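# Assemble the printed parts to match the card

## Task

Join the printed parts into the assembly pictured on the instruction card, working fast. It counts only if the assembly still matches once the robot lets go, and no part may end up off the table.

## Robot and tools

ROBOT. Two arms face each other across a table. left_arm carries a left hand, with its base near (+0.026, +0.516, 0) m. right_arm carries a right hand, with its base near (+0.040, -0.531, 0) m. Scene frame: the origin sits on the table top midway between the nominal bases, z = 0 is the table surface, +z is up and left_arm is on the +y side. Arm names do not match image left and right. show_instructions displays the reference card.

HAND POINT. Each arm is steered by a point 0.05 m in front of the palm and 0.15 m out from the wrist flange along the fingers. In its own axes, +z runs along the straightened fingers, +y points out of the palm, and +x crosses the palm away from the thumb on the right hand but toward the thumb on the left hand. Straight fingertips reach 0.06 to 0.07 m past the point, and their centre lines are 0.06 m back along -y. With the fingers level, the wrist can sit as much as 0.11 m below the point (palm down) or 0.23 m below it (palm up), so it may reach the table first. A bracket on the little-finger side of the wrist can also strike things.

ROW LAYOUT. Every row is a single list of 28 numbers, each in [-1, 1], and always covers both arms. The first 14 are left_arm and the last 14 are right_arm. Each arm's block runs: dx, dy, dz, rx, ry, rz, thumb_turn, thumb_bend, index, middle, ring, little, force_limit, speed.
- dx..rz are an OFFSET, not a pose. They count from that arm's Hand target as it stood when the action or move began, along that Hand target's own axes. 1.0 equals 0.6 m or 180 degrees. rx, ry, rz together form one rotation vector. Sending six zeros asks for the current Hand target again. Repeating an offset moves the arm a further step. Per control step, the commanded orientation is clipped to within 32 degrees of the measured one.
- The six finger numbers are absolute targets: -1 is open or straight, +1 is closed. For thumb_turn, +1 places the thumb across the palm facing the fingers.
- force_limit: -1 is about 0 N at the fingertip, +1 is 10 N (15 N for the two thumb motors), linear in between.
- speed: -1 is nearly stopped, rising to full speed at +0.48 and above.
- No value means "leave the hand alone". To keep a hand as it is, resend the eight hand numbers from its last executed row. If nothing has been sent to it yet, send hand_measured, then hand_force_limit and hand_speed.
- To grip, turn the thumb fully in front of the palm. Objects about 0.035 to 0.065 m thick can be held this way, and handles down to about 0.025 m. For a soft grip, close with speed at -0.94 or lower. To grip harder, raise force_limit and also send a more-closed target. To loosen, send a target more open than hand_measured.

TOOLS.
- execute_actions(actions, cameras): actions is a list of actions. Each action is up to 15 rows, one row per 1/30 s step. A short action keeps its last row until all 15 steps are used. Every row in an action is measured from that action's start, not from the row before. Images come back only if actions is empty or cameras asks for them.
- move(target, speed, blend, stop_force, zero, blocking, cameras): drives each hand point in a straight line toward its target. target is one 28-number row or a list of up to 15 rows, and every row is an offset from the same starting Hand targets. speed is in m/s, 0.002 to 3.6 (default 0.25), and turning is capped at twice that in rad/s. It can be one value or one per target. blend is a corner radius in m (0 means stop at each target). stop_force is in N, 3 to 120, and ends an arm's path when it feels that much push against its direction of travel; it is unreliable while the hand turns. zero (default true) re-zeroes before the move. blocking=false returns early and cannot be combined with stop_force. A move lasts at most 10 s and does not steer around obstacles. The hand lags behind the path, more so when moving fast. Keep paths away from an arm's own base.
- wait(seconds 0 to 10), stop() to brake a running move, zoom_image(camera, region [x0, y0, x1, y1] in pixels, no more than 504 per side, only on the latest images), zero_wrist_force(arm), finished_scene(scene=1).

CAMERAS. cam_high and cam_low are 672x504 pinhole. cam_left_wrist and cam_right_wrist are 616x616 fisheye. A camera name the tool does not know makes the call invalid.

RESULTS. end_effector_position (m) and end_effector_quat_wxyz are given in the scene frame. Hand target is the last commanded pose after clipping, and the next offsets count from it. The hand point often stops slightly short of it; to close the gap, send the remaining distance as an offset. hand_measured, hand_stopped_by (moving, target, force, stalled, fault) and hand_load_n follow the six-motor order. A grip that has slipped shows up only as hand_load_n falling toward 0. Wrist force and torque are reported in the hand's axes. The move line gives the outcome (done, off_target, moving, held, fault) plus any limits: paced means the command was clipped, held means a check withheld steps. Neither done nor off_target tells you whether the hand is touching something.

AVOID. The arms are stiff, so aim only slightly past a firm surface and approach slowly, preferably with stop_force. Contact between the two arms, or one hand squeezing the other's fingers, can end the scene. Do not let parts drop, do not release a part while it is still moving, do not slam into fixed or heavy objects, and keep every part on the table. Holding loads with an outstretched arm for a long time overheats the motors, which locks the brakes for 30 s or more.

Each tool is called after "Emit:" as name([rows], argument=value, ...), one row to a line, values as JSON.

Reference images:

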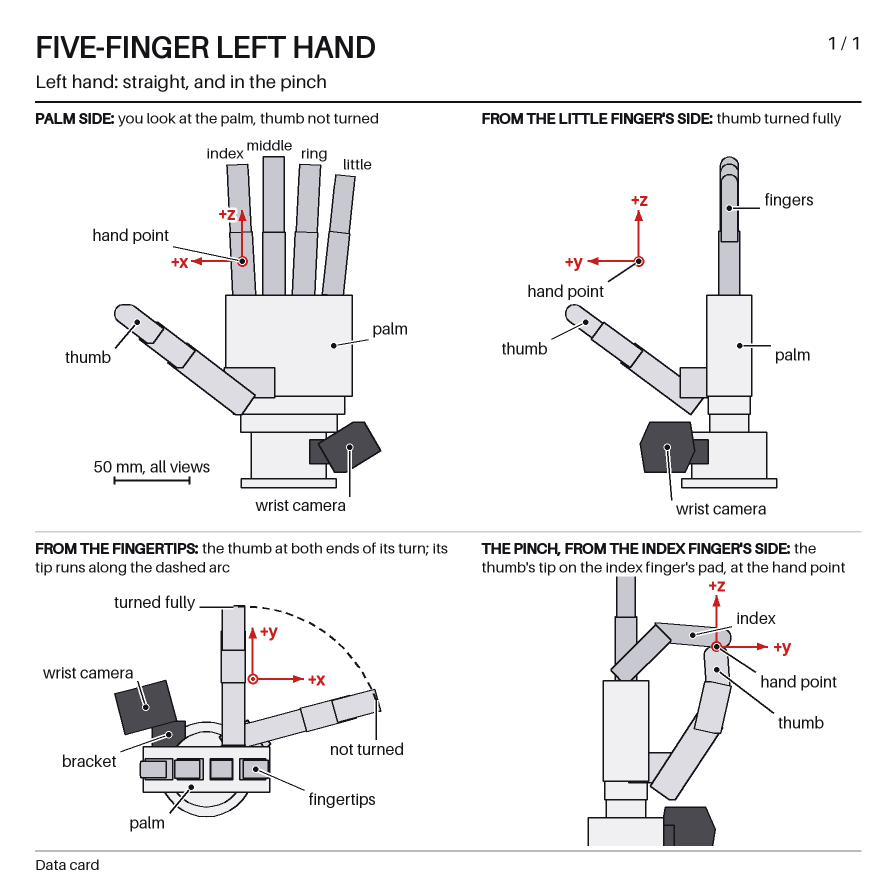

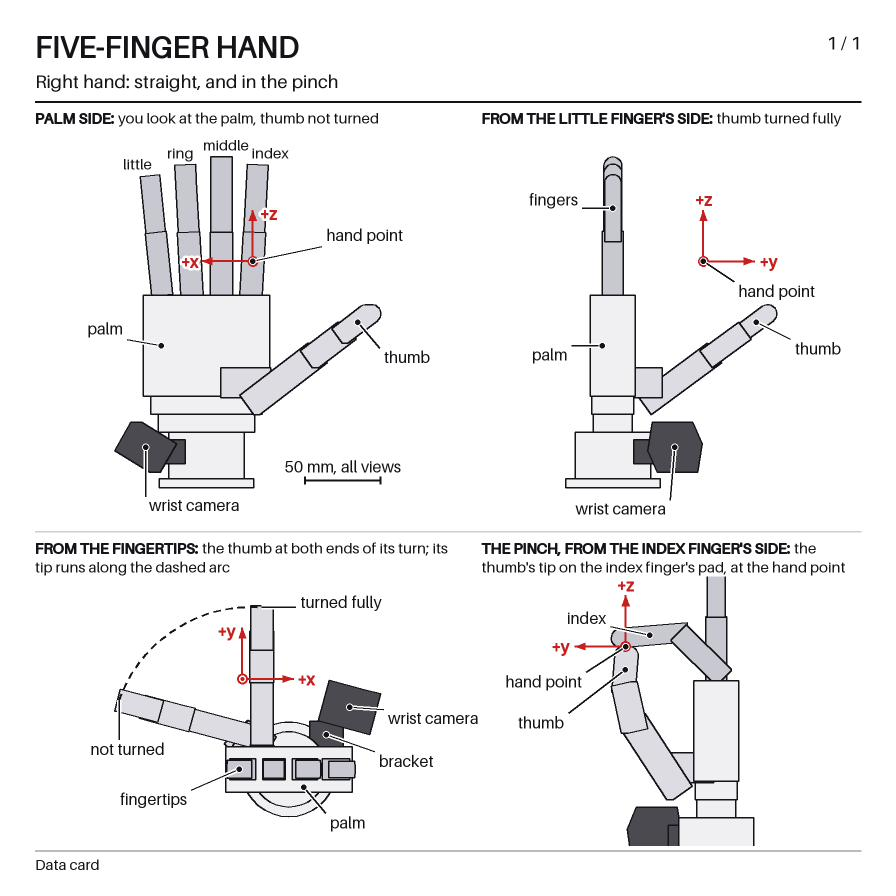

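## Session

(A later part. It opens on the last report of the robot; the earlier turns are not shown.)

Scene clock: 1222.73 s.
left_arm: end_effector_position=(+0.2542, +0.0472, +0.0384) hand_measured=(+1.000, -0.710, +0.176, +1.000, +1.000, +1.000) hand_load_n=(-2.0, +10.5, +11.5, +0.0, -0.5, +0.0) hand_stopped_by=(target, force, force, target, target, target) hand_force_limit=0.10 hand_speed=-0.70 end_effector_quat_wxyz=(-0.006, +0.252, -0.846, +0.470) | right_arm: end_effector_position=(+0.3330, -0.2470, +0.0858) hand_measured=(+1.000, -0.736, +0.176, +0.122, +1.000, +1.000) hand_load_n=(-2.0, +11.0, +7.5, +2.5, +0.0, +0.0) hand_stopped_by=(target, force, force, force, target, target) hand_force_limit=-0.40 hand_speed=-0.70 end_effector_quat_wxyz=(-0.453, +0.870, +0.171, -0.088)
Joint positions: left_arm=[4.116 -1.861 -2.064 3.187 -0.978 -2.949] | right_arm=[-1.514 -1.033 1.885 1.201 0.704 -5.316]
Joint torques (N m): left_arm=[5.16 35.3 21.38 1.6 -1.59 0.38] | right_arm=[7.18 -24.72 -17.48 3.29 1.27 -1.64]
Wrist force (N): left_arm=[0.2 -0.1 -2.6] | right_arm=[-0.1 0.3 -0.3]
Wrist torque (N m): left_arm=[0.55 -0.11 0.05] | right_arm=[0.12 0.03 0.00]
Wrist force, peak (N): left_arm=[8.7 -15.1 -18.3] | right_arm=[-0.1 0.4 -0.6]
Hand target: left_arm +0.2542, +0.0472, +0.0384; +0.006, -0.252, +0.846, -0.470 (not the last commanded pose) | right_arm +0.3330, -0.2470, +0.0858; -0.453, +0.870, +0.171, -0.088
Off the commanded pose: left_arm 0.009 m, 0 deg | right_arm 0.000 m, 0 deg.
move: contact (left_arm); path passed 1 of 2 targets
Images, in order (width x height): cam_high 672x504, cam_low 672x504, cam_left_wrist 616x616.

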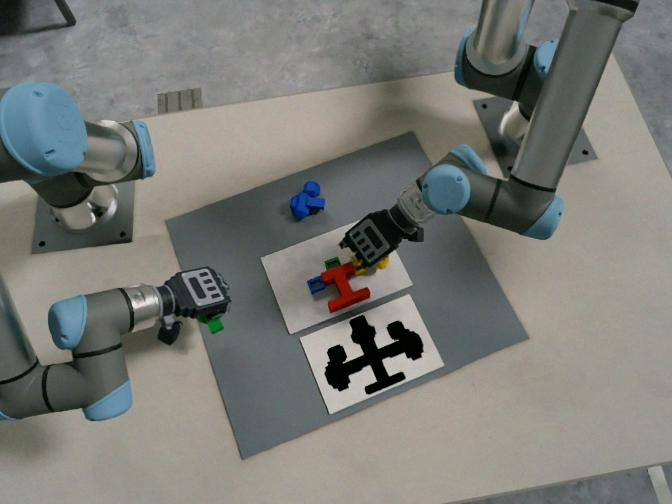

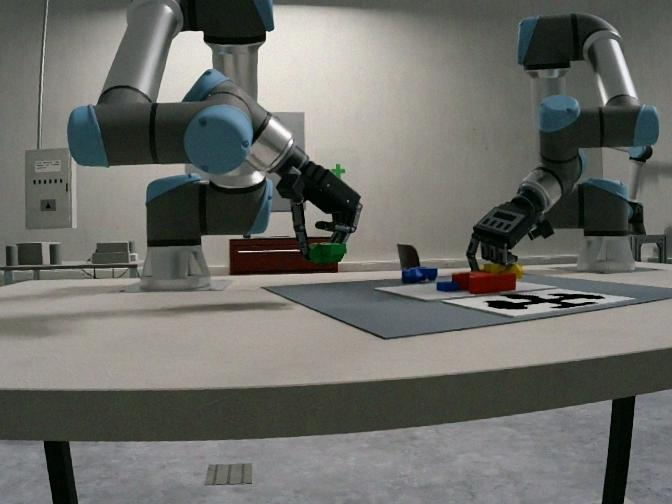

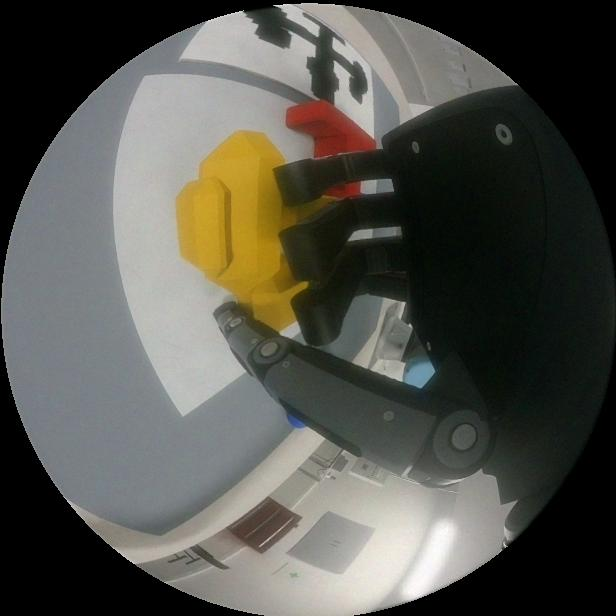

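Emit:
move([
  [-0.0037,-0.0053,-0.0028,0,0,0,1,-0.4,0.4,1,1,1,0.1,-0.7,0,0,0,0,0,0,1,-0.5,0.3,0.3,1,1,-0.4,-0.7],
  [-0.0037,-0.0053,-0.0028,0,0,0,1,-1,-0.4,1,1,1,0.1,-0.6,0,0,0,0,0,0,1,-0.5,0.3,0.3,1,1,-0.4,-0.7],
], speed=0.05, cameras=["cam_high","cam_low","cam_left_wrist"])

Emit:
zoom_image(camera="cam_high", region=[345, 240, 385, 280])

Emit:
zoom_image(camera="cam_low", region=[470, 235, 540, 295])

Emit:
zoom_image(camera="cam_left_wrist", region=[130, 100, 370, 340])

Scene clock: 1257.57 s.
left_arm: end_effector_position=(+0.2571, +0.0481, +0.0414) hand_measured=(+1.000, -1.000, -0.400, +1.000, +1.000, +1.000) hand_load_n=(+0.0, +0.0, +0.0, +0.0, +0.0, +0.5) hand_stopped_by=(target, target, target, target, target, target) hand_force_limit=0.10 hand_speed=-0.60 end_effector_quat_wxyz=(-0.006, +0.252, -0.846, +0.470) | right_arm: end_effector_position=(+0.3330, -0.2470, +0.0858) hand_measured=(+1.000, -0.736, +0.176, +0.122, +1.000, +1.000) hand_load_n=(-2.5, +11.0, +7.5, +2.5, +0.0, +0.0) hand_stopped_by=(target, force, force, force, target, target) hand_force_limit=-0.40 hand_speed=-0.70 end_effector_quat_wxyz=(-0.453, +0.870, +0.171, -0.088)
Joint positions: left_arm=[4.123 -1.858 -2.058 3.175 -0.973 -2.943] | right_arm=[-1.514 -1.033 1.885 1.201 0.704 -5.316]
Joint torques (N m): left_arm=[-8.12 21.78 6.52 1.74 -0.52 -2.12] | right_arm=[6.61 -25.9 -17.69 3.26 1.21 -1.53]
Wrist force (N): left_arm=[0.3 1.7 -1.3] | right_arm=[0.1 -0.2 -0.3]
Wrist torque (N m): left_arm=[0.50 -0.05 -0.09] | right_arm=[0.06 0.00 0.00]
Wrist force, peak (N): left_arm=[1.2 0.7 -2.5] | right_arm=[-0.2 0.4 -0.6]
Hand target: left_arm +0.2571, +0.0481, +0.0414; +0.006, -0.252, +0.846, -0.470 | right_arm +0.3330, -0.2470, +0.0858; -0.453, +0.870, +0.171, -0.088
Off the commanded pose: left_arm 0.000 m, 0 deg | right_arm 0.000 m, 0 deg.
move: done
Images, in order (width x height): cam_high 672x504, cam_low 672x504, cam_left_wrist 616x616.

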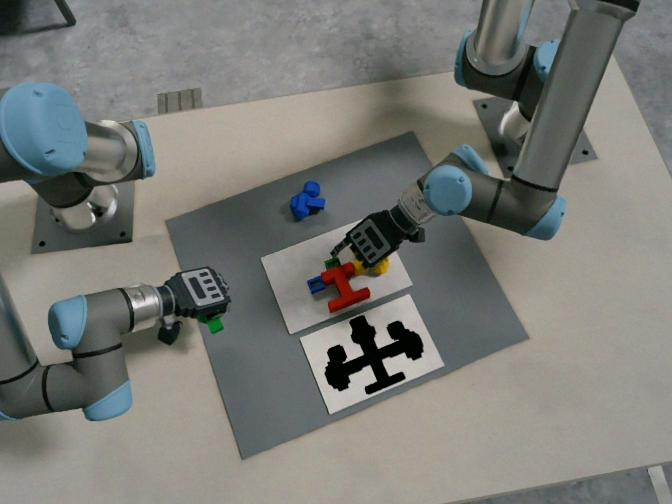

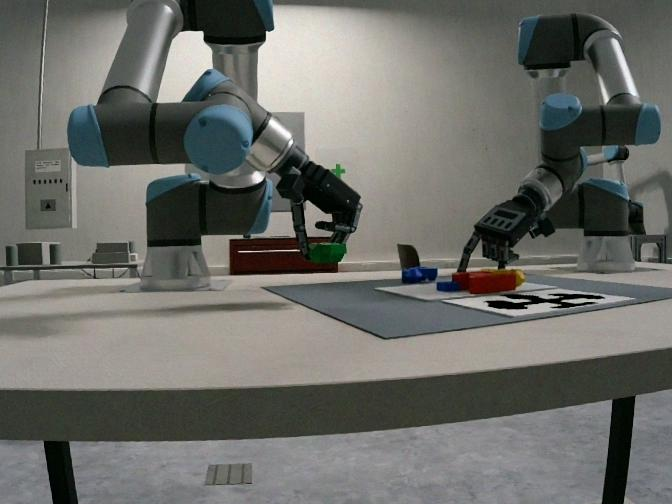

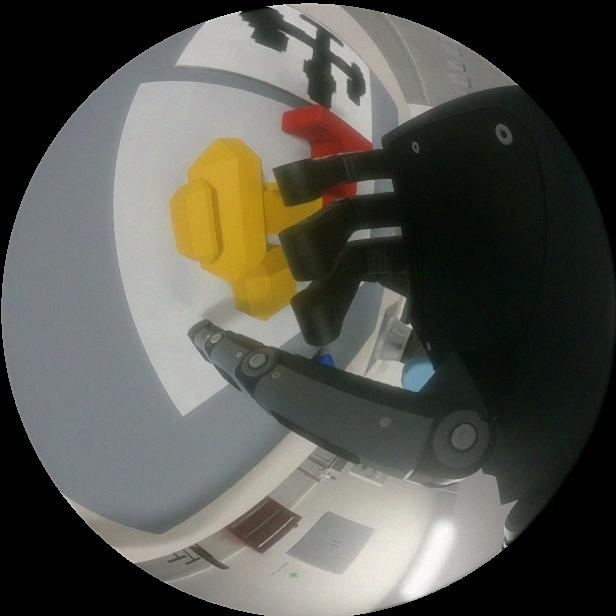

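Scaled by 12.600 from the camera's 672x504 image, which has a finer 960x720 frame.

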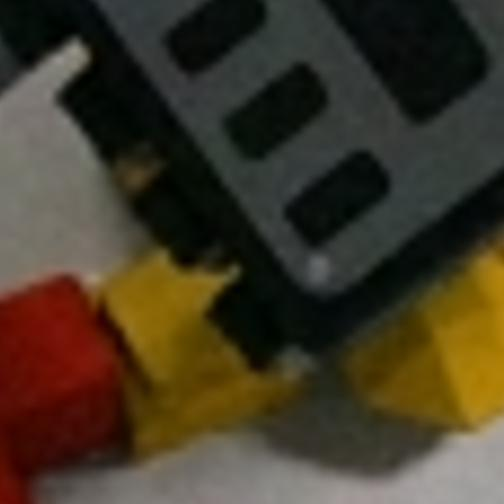

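Scaled by 7.200 from the camera's 672x504 image, which has a finer 960x720 frame.

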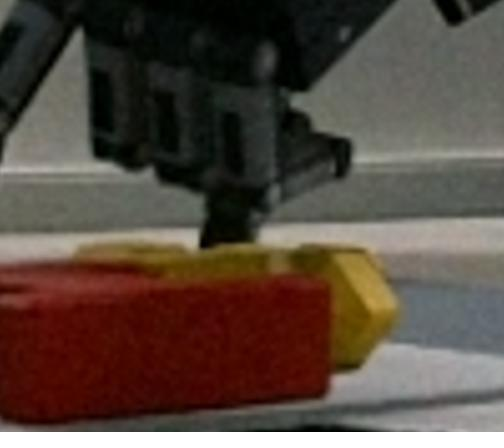

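Scaled by 2.100 from the camera's 616x616 image, which has a finer 880x880 frame.

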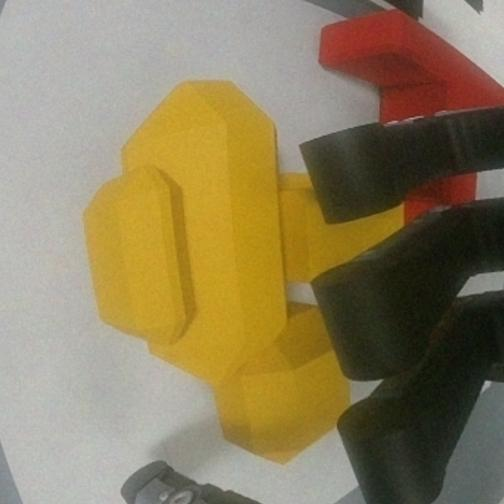

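Emit:
move([
  [0.03,-0.106,-0.0745,0,0,0,1,-1,-0.4,1,1,1,0.1,-0.6,0,0,0,0,0,0,1,-0.5,0.3,0.3,1,1,-0.4,-0.7],
  [-0.004,0.038,-0.293,0,0,0,1,-1,-0.4,1,1,1,0.1,-0.6,0,0,0,0,0,0,1,-0.5,0.3,0.3,1,1,-0.4,-0.7],
], speed=[0.1,0.3], blend=0.02, cameras=["cam_high","cam_low"])

Emit:
zoom_image(camera="cam_high", region=[310, 220, 410, 320])

Emit:
zoom_image(camera="cam_high", region=[185, 290, 245, 350])

Emit:
zoom_image(camera="cam_low", region=[430, 230, 550, 300])

Scene clock: 1276.73 s.
left_arm: end_effector_position=(+0.2064, +0.1983, +0.1207) hand_measured=(+1.000, -1.000, -0.400, +1.000, +1.000, +1.000) hand_load_n=(+0.0, +0.0, +0.0, +0.0, +0.0, +0.0) hand_stopped_by=(target, target, target, target, target, target) hand_force_limit=0.10 hand_speed=-0.60 end_effector_quat_wxyz=(-0.005, +0.252, -0.846, +0.470) | right_arm: end_effector_position=(+0.3330, -0.2470, +0.0858) hand_measured=(+1.000, -0.736, +0.176, +0.122, +1.000, +1.000) hand_load_n=(-2.0, +10.5, +7.5, +2.5, +0.0, +0.0) hand_stopped_by=(target, force, force, force, target, target) hand_force_limit=-0.40 hand_speed=-0.70 end_effector_quat_wxyz=(-0.453, +0.870, +0.171, -0.088)
Joint positions: left_arm=[4.654 -1.464 -2.349 2.65 -0.653 -2.346] | right_arm=[-1.514 -1.033 1.885 1.201 0.704 -5.316]
Joint torques (N m): left_arm=[5.35 18.42 21.34 -2.39 -0.12 1.64] | right_arm=[6.03 -25.44 -17.12 3.23 1.18 -1.6]
Wrist force (N): left_arm=[0.4 1.6 -0.2] | right_arm=[0.0 0.2 -0.3]
Wrist torque (N m): left_arm=[0.43 -0.02 -0.02] | right_arm=[0.11 0.03 0.00]
Wrist force, peak (N): left_arm=[0.3 2.4 -1.4] | right_arm=[0.1 0.1 -0.7]
Hand target: left_arm +0.2064, +0.1983, +0.1208; +0.006, -0.252, +0.846, -0.470 | right_arm +0.3330, -0.2470, +0.0858; -0.453, +0.870, +0.171, -0.088
Off the commanded pose: left_arm 0.000 m, 0 deg | right_arm 0.000 m, 0 deg.
move: done
Images, in order (width x height): cam_high 672x504, cam_low 672x504.

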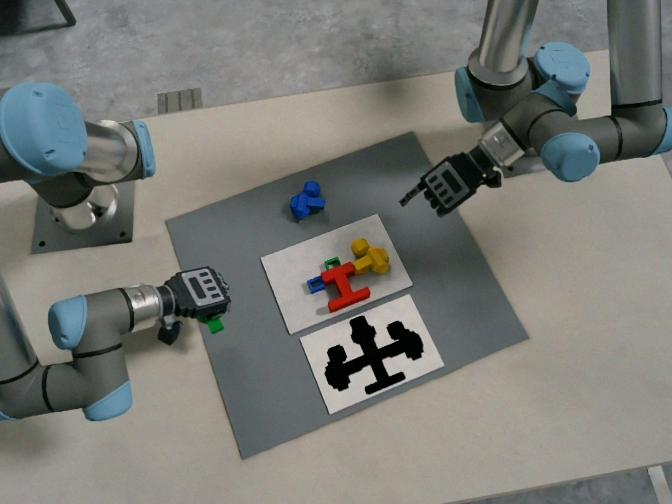

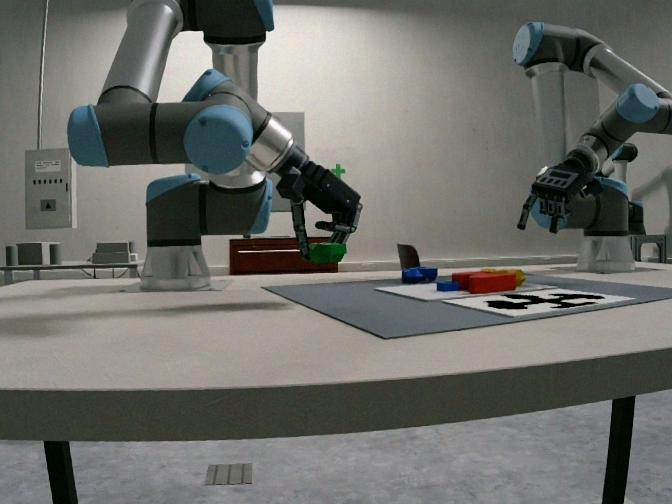

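Scaled by 5.040 from the camera's 672x504 image, which has a finer 960x720 frame.

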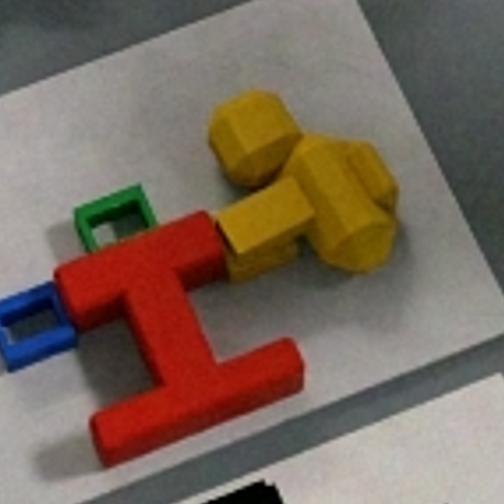

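Scaled by 8.400 from the camera's 672x504 image, which has a finer 960x720 frame.

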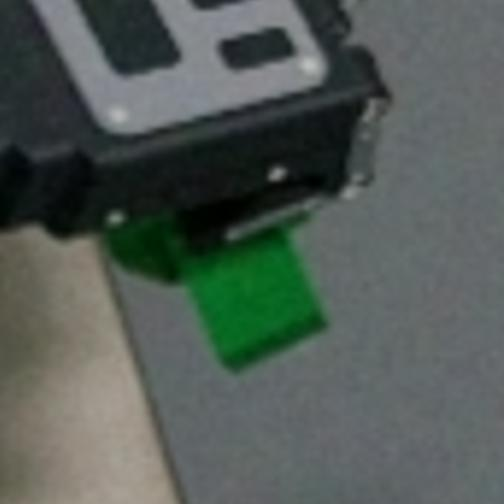

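Scaled by 4.200 from the camera's 672x504 image, which has a finer 960x720 frame.

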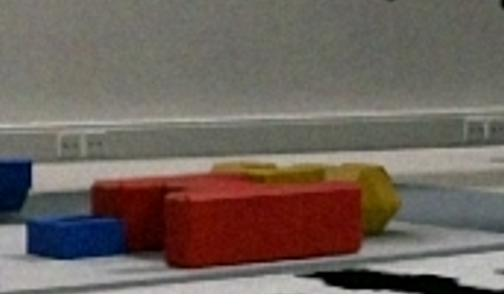

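Emit:
move(target=[-0.067,0.02,-0.205,0,0,0,1,-1,-0.4,1,1,1,0.1,-0.6,-0.048,-0.2487,0.3548,0,0,0,1,-0.5,0.3,0.3,1,1,-0.4,-0.7], speed=0.25, cameras=["cam_high","cam_low","cam_right_wrist"])

Emit:
zoom_image(camera="cam_high", region=[310, 230, 370, 290])

Emit:
zoom_image(camera="cam_low", region=[420, 220, 540, 300])

Scene clock: 1305.93 s.
left_arm: end_effector_position=(+0.2062, +0.3183, +0.1707) hand_measured=(+1.000, -1.000, -0.400, +1.000, +1.000, +1.000) hand_load_n=(+0.0, +0.0, +0.0, +0.0, +0.0, +0.0) hand_stopped_by=(target, target, target, target, target, target) hand_force_limit=0.10 hand_speed=-0.60 end_effector_quat_wxyz=(-0.006, +0.252, -0.846, +0.470) | right_arm: end_effector_position=(+0.2083, -0.0172, +0.0859) hand_measured=(+1.000, -0.736, +0.176, +0.122, +1.000, +1.000) hand_load_n=(-2.0, +11.0, +7.5, +2.5, +0.0, +0.0) hand_stopped_by=(target, force, force, force, target, target) hand_force_limit=-0.40 hand_speed=-0.70 end_effector_quat_wxyz=(-0.453, +0.870, +0.171, -0.088)
Joint positions: left_arm=[5.468 -1.385 -2.581 1.76 -0.767 -1.051] | right_arm=[-0.873 -1.077 1.682 0.607 0.659 -4.27]
Joint torques (N m): left_arm=[0.55 -5.45 20.1 -1.17 3.32 -1.25] | right_arm=[10.15 -39.95 -16.1 0.84 -4.16 1.5]
Wrist force (N): left_arm=[0.3 1.7 -0.5] | right_arm=[0.3 -0.1 -0.3]
Wrist torque (N m): left_arm=[0.44 0.00 -0.06] | right_arm=[0.04 -0.05 0.14]
Wrist force, peak (N): left_arm=[-0.1 1.9 -1.4] | right_arm=[0.5 1.4 -2.0]
Hand target: left_arm +0.2062, +0.3183, +0.1707; +0.006, -0.252, +0.846, -0.470 | right_arm +0.2082, -0.0171, +0.0860; -0.453, +0.870, +0.171, -0.088
Off the commanded pose: left_arm 0.000 m, 0 deg | right_arm 0.000 m, 0 deg.
move: done
Images, in order (width x height): cam_high 672x504, cam_low 672x504, cam_right_wrist 616x616.

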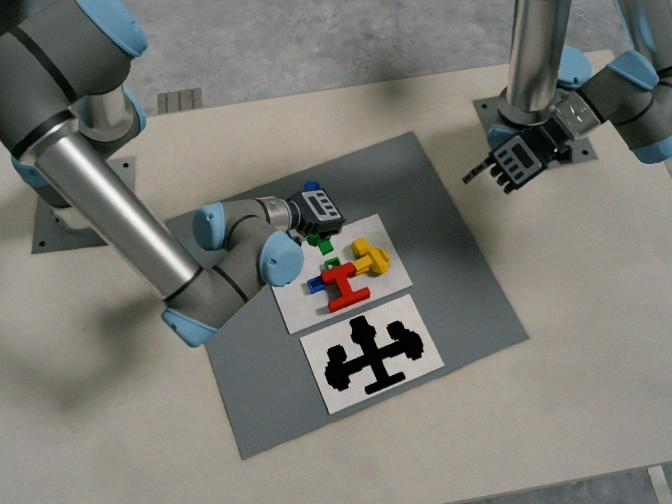

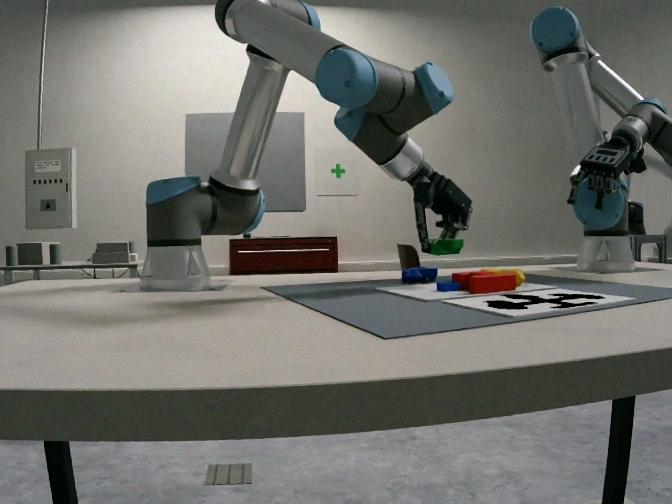

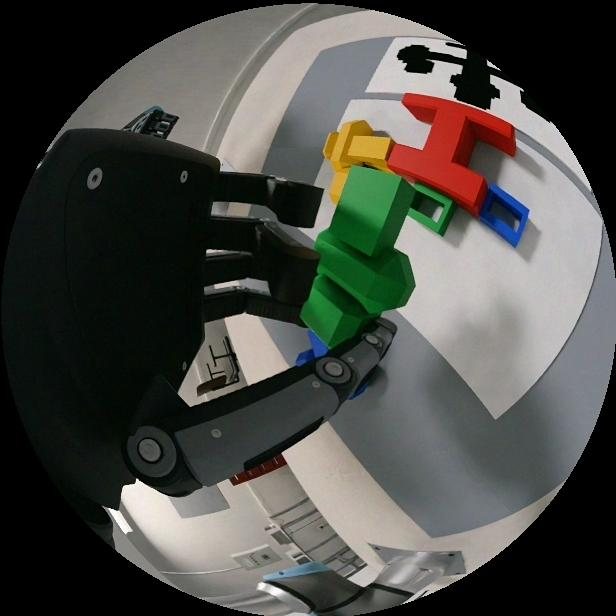

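Scaled by 8.400 from the camera's 672x504 image, which has a finer 960x720 frame.

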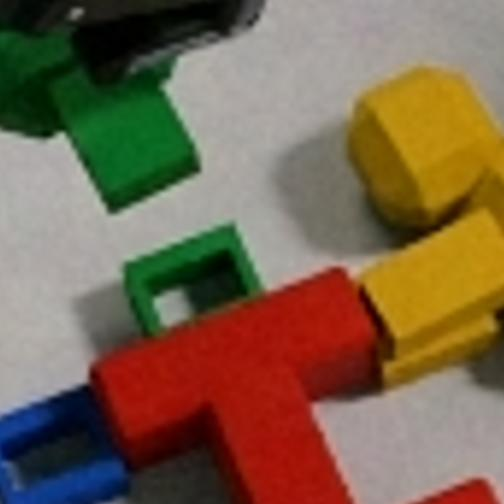

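Scaled by 4.200 from the camera's 672x504 image, which has a finer 960x720 frame.

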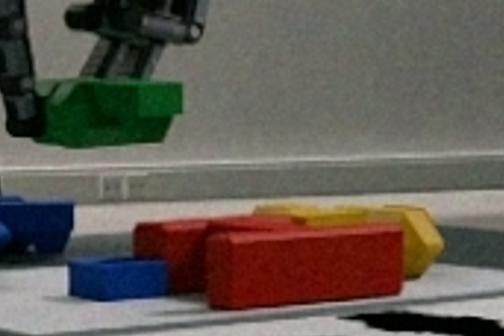

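Emit:
move(target=[0,0,0,0,0,0,1,-1,-0.4,1,1,1,0.1,-0.6,0.0273,0.0498,0.0567,0,0.0091,0.0064,1,-0.5,0.3,0.3,1,1,-0.4,-0.7], speed=0.1, cameras=["cam_high","cam_low","cam_right_wrist"])

Emit:
zoom_image(camera="cam_high", region=[310, 230, 370, 290])

Emit:
zoom_image(camera="cam_low", region=[420, 240, 500, 300])

Emit:
zoom_image(camera="cam_right_wrist", region=[280, 60, 540, 360])

Scene clock: 1324.97 s.
left_arm: end_effector_position=(+0.2062, +0.3183, +0.1707) hand_measured=(+1.000, -1.000, -0.400, +1.000, +1.000, +1.000) hand_load_n=(+0.0, +0.0, +0.0, +0.0, +0.0, +0.0) hand_stopped_by=(target, target, target, target, target, target) hand_force_limit=0.10 hand_speed=-0.60 end_effector_quat_wxyz=(-0.006, +0.252, -0.846, +0.470) | right_arm: end_effector_position=(+0.2193, -0.0009, +0.0420) hand_measured=(+1.000, -0.736, +0.176, +0.122, +1.000, +1.000) hand_load_n=(-2.0, +11.0, +7.5, +2.5, +0.0, +0.0) hand_stopped_by=(target, force, force, force, target, target) hand_force_limit=-0.40 hand_speed=-0.70 end_effector_quat_wxyz=(-0.455, +0.873, +0.156, -0.080)
Joint positions: left_arm=[5.468 -1.385 -2.581 1.76 -0.767 -1.051] | right_arm=[-0.857 -0.999 1.673 0.479 0.678 -4.195]
Joint torques (N m): left_arm=[1.61 -5.28 20.15 -3.75 3.29 0.66] | right_arm=[-9.4 -36.5 -3.9 1.75 -4.21 -1.29]
Wrist force (N): left_arm=[0.1 1.6 -0.5] | right_arm=[0.7 0.1 -0.2]
Wrist torque (N m): left_arm=[0.42 0.02 -0.07] | right_arm=[0.06 -0.09 0.15]
Wrist force, peak (N): left_arm=[0.0 2.0 -0.4] | right_arm=[-0.3 -0.5 -1.3]
Hand target: left_arm +0.2062, +0.3183, +0.1707; +0.006, -0.252, +0.846, -0.470 | right_arm +0.2194, -0.0009, +0.0420; -0.455, +0.873, +0.155, -0.081
Off the commanded pose: left_arm 0.000 m, 0 deg | right_arm 0.000 m, 0 deg.
move: done
Images, in order (width x height): cam_high 672x504, cam_low 672x504, cam_right_wrist 616x616.

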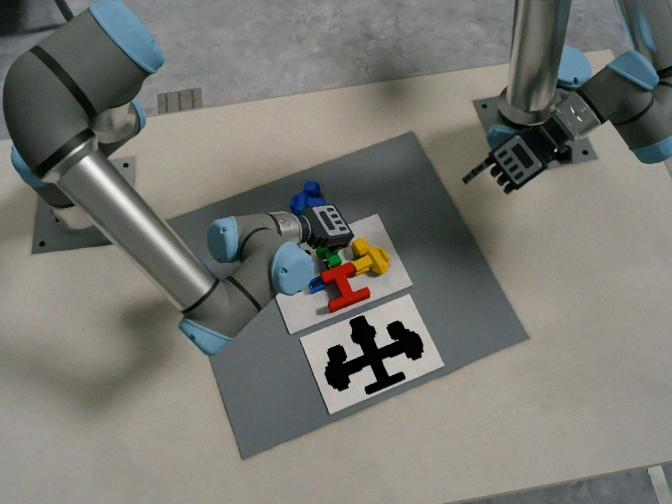

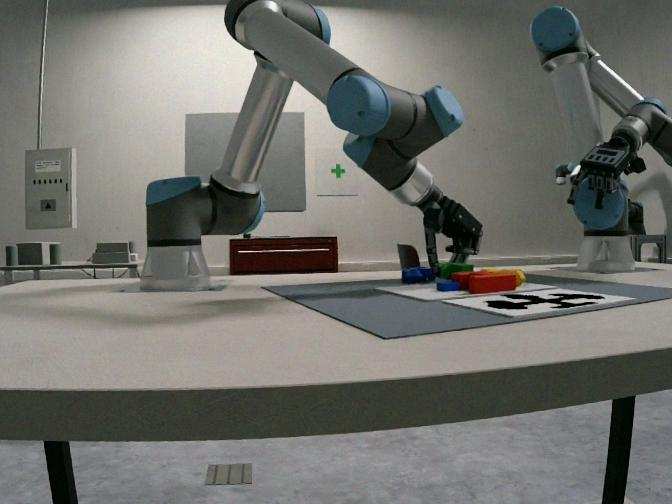

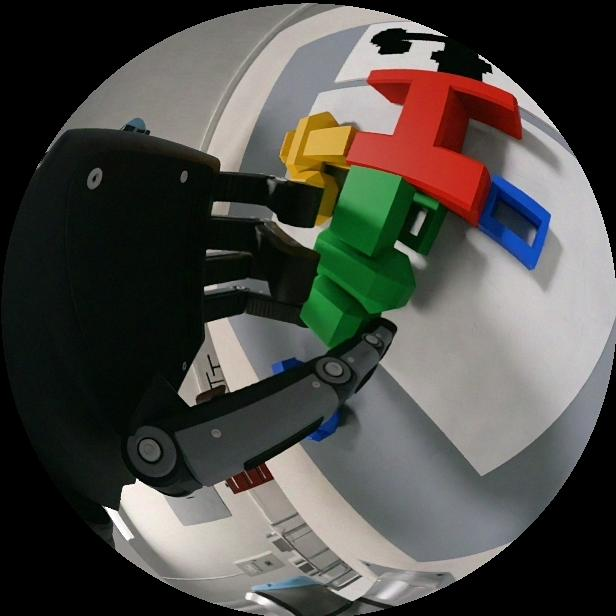

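Scaled by 8.400 from the camera's 672x504 image, which has a finer 960x720 frame.

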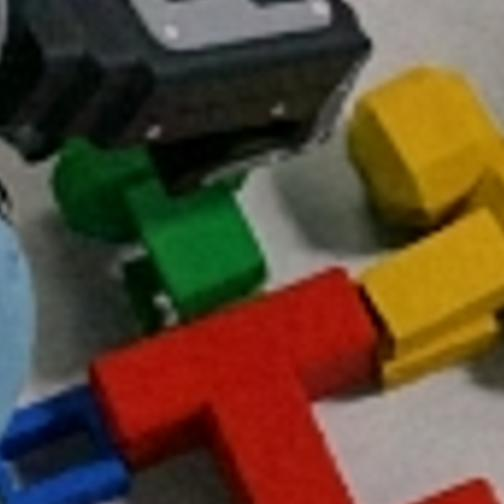

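Scaled by 6.300 from the camera's 672x504 image, which has a finer 960x720 frame.

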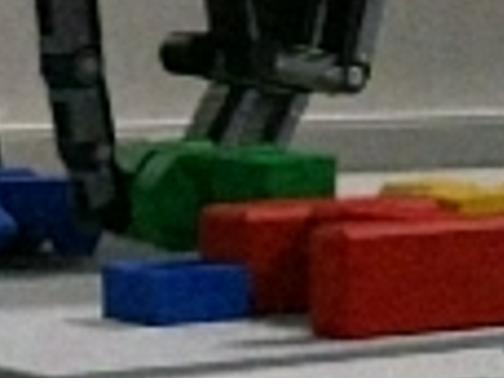

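Scaled by 1.680 from the camera's 616x616 image, which has a finer 880x880 frame.

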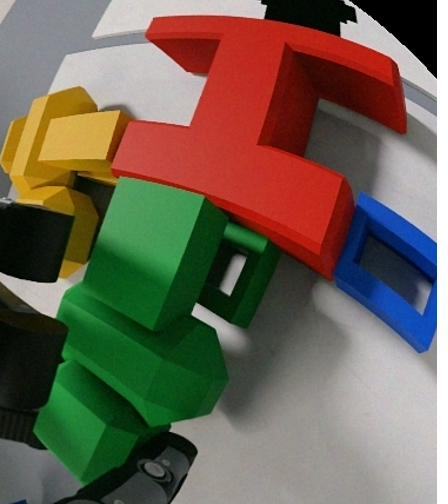

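Emit:
move(target=[0,0,0,0,0,0,1,-1,-0.4,1,1,1,0.1,-0.6,0,0.0184,0.0129,0,0,0,1,-0.5,0.3,0.3,1,1,-0.4,-0.7], speed=0.03, stop_force=4, cameras=["cam_high","cam_low","cam_right_wrist"])

Emit:
zoom_image(camera="cam_high", region=[310, 230, 370, 290])

Emit:
zoom_image(camera="cam_low", region=[420, 240, 500, 300])

Scene clock: 1343.50 s.
left_arm: end_effector_position=(+0.2062, +0.3183, +0.1707) hand_measured=(+1.000, -1.000, -0.400, +1.000, +1.000, +1.000) hand_load_n=(+0.0, +0.0, +0.0, +0.0, +0.0, +0.0) hand_stopped_by=(target, target, target, target, target, target) hand_force_limit=0.10 hand_speed=-0.60 end_effector_quat_wxyz=(-0.006, +0.252, -0.846, +0.470) | right_arm: end_effector_position=(+0.2194, -0.0009, +0.0306) hand_measured=(+1.000, -0.736, +0.176, +0.122, +1.000, +1.000) hand_load_n=(+0.0, +10.5, +5.5, +3.5, +0.0, +0.0) hand_stopped_by=(target, force, force, force, target, target) hand_force_limit=-0.40 hand_speed=-0.70 end_effector_quat_wxyz=(-0.455, +0.873, +0.155, -0.081)
Joint positions: left_arm=[5.468 -1.385 -2.581 1.76 -0.767 -1.051] | right_arm=[-0.858 -0.982 1.68 0.455 0.678 -4.195]
Joint torques (N m): left_arm=[-6.68 -4.38 19.84 -0.86 3.54 -2.04] | right_arm=[-8.21 -31.06 -20.75 0 0.12 0]
Wrist force (N): left_arm=[0.0 1.9 -0.5] | right_arm=[0.1 0.2 -0.7]
Wrist torque (N m): left_arm=[0.46 0.05 -0.09] | right_arm=[0.03 -0.02 0.16]
Wrist force, peak (N): left_arm=[0.4 1.9 -0.7] | right_arm=[0.5 -3.1 -4.2]
Hand target: left_arm +0.2062, +0.3183, +0.1707; +0.006, -0.252, +0.846, -0.470 | right_arm +0.2194, -0.0009, +0.0306; -0.455, +0.873, +0.155, -0.081 (not the last commanded pose)
Off the commanded pose: left_arm 0.000 m, 0 deg | right_arm 0.002 m, 0 deg.
move: contact (right_arm)
Images, in order (width x height): cam_high 672x504, cam_low 672x504, cam_right_wrist 616x616.

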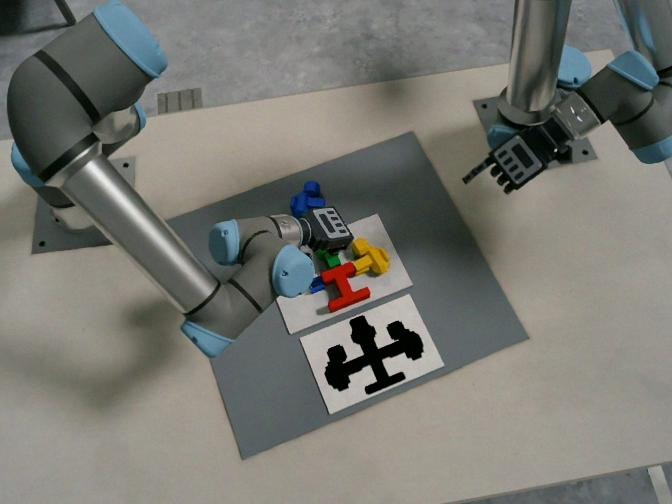

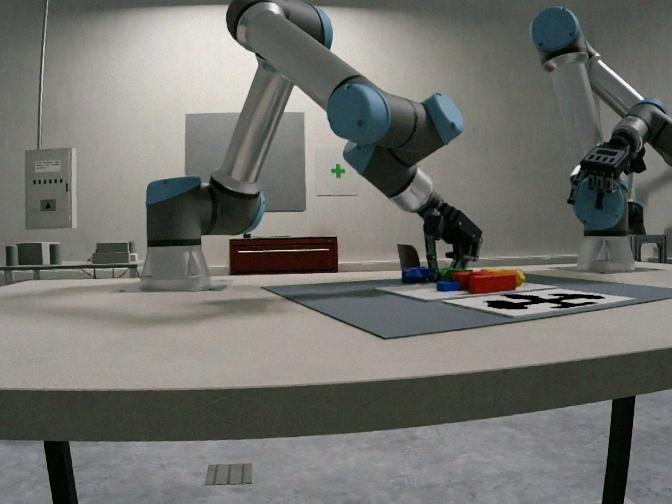

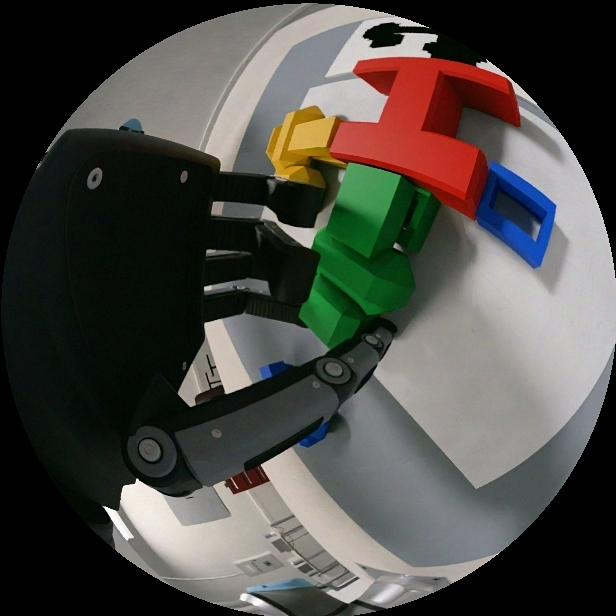

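Scaled by 8.400 from the camera's 672x504 image, which has a finer 960x720 frame.

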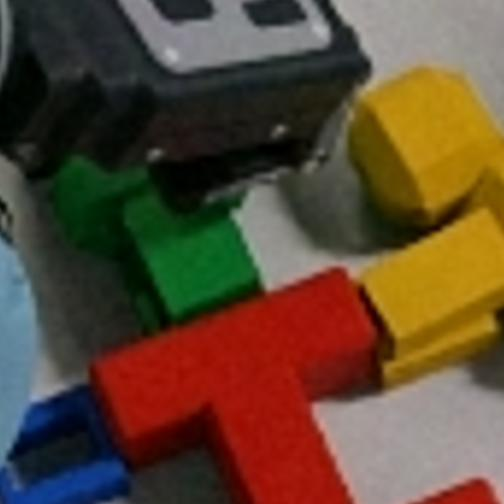

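Scaled by 6.300 from the camera's 672x504 image, which has a finer 960x720 frame.

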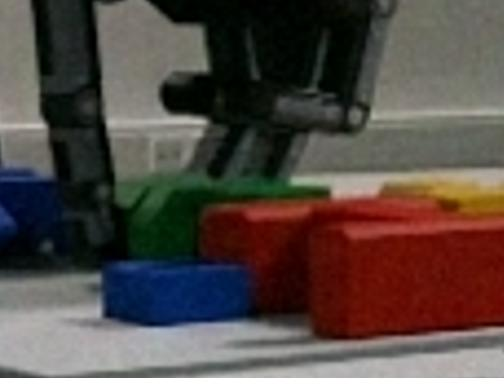

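Emit:
move([
  [0,0,0,0,0,0,1,-1,-0.4,1,1,1,0.1,-0.6,0,0,0,0,0,0,1,-1,-0.4,-0.4,1,1,-0.4,-0.6],
  [0,0,0,0,0,0,1,-1,-0.4,1,1,1,0.1,-0.6,0,-0.123,-0.086,0,0,0,1,-1,-0.4,-0.4,1,1,-0.4,-0.6],
], speed=0.1, cameras=["cam_high","cam_low","cam_right_wrist"])

Emit:
zoom_image(camera="cam_high", region=[310, 230, 370, 290])

Emit:
zoom_image(camera="cam_low", region=[420, 240, 500, 300])

Emit:
zoom_image(camera="cam_right_wrist", region=[280, 60, 580, 360])

Scene clock: 1357.13 s.
left_arm: end_effector_position=(+0.2062, +0.3183, +0.1707) hand_measured=(+1.000, -1.000, -0.400, +1.000, +1.000, +1.000) hand_load_n=(+0.0, +0.0, +0.0, +0.0, +0.0, +0.0) hand_stopped_by=(target, target, target, target, target, target) hand_force_limit=0.10 hand_speed=-0.60 end_effector_quat_wxyz=(-0.006, +0.252, -0.846, +0.470) | right_arm: end_effector_position=(+0.2193, -0.0009, +0.1206) hand_measured=(+1.000, -1.000, -0.400, -0.400, +1.000, +1.000) hand_load_n=(+0.0, +0.0, +0.0, +0.0, +0.0, +0.0) hand_stopped_by=(target, target, target, target, target, target) hand_force_limit=-0.40 hand_speed=-0.60 end_effector_quat_wxyz=(-0.455, +0.873, +0.155, -0.080)
Joint positions: left_arm=[5.468 -1.385 -2.581 1.76 -0.767 -1.051] | right_arm=[-0.857 -1.102 1.601 0.654 0.678 -4.195]
Joint torques (N m): left_arm=[-6.72 -4.62 20.63 -0.4 3.49 -2.23] | right_arm=[4.83 -30.19 -5.86 1.12 1.33 -1.72]
Wrist force (N): left_arm=[0.1 1.7 -0.5] | right_arm=[0.5 0.2 -0.4]
Wrist torque (N m): left_arm=[0.43 0.02 -0.08] | right_arm=[0.11 -0.08 0.11]
Wrist force, peak (N): left_arm=[0.2 2.0 -0.6] | right_arm=[0.2 -0.8 -0.9]
Hand target: left_arm +0.2062, +0.3183, +0.1707; +0.006, -0.252, +0.846, -0.470 | right_arm +0.2193, -0.0009, +0.1206; -0.455, +0.873, +0.155, -0.081
Off the commanded pose: left_arm 0.000 m, 0 deg | right_arm 0.000 m, 0 deg.
move: done
Images, in order (width x height): cam_high 672x504, cam_low 672x504, cam_right_wrist 616x616.

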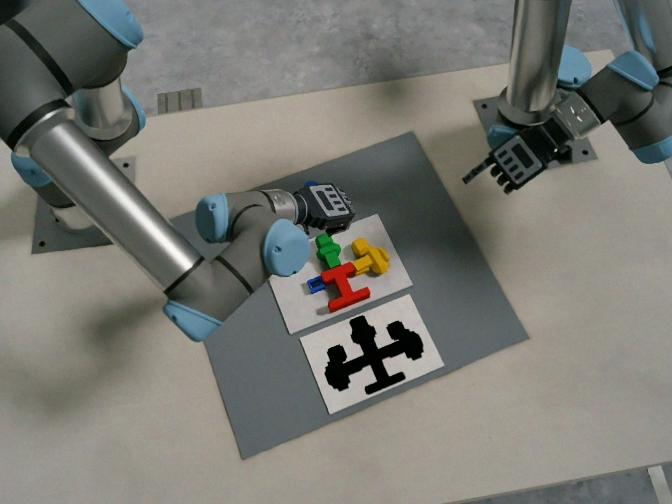

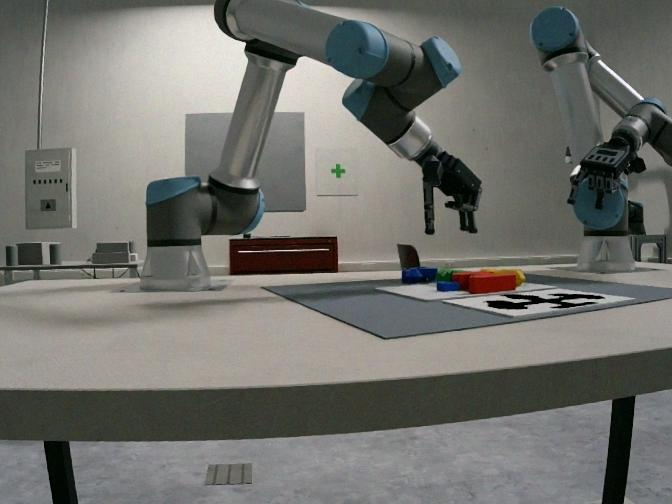

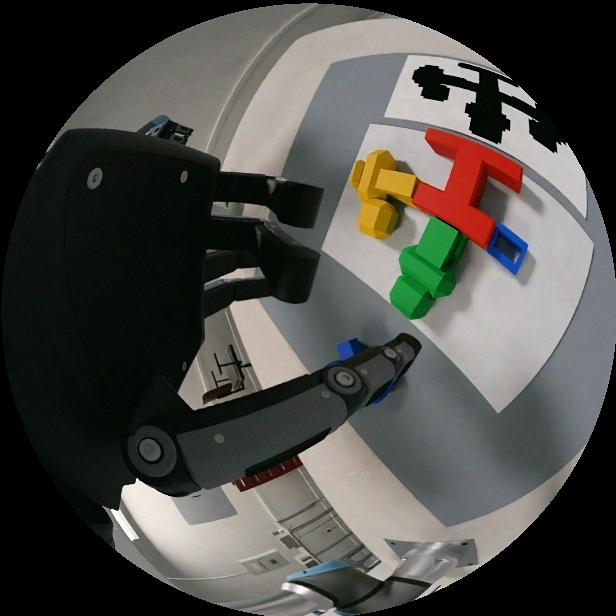

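Scaled by 8.400 from the camera's 672x504 image, which has a finer 960x720 frame.

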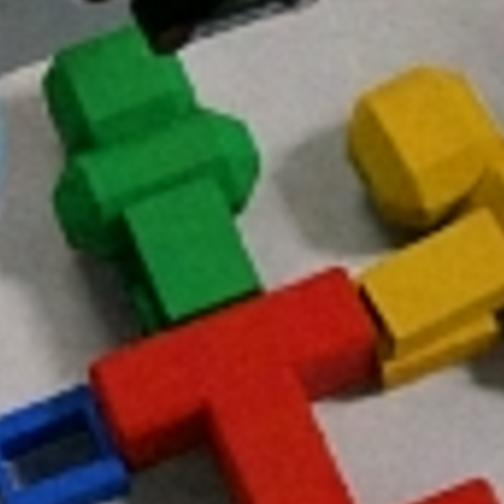

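Scaled by 6.300 from the camera's 672x504 image, which has a finer 960x720 frame.

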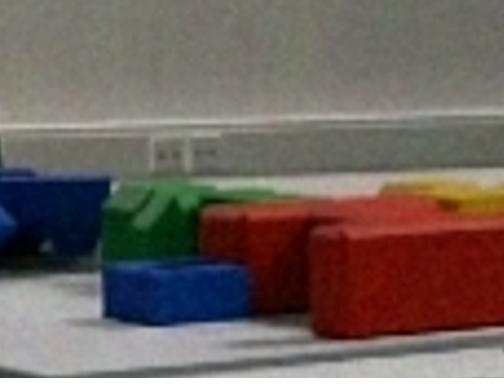

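Scaled by 1.680 from the camera's 616x616 image, which has a finer 880x880 frame.

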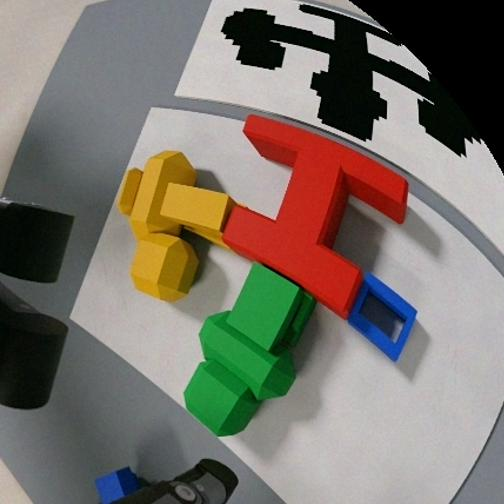

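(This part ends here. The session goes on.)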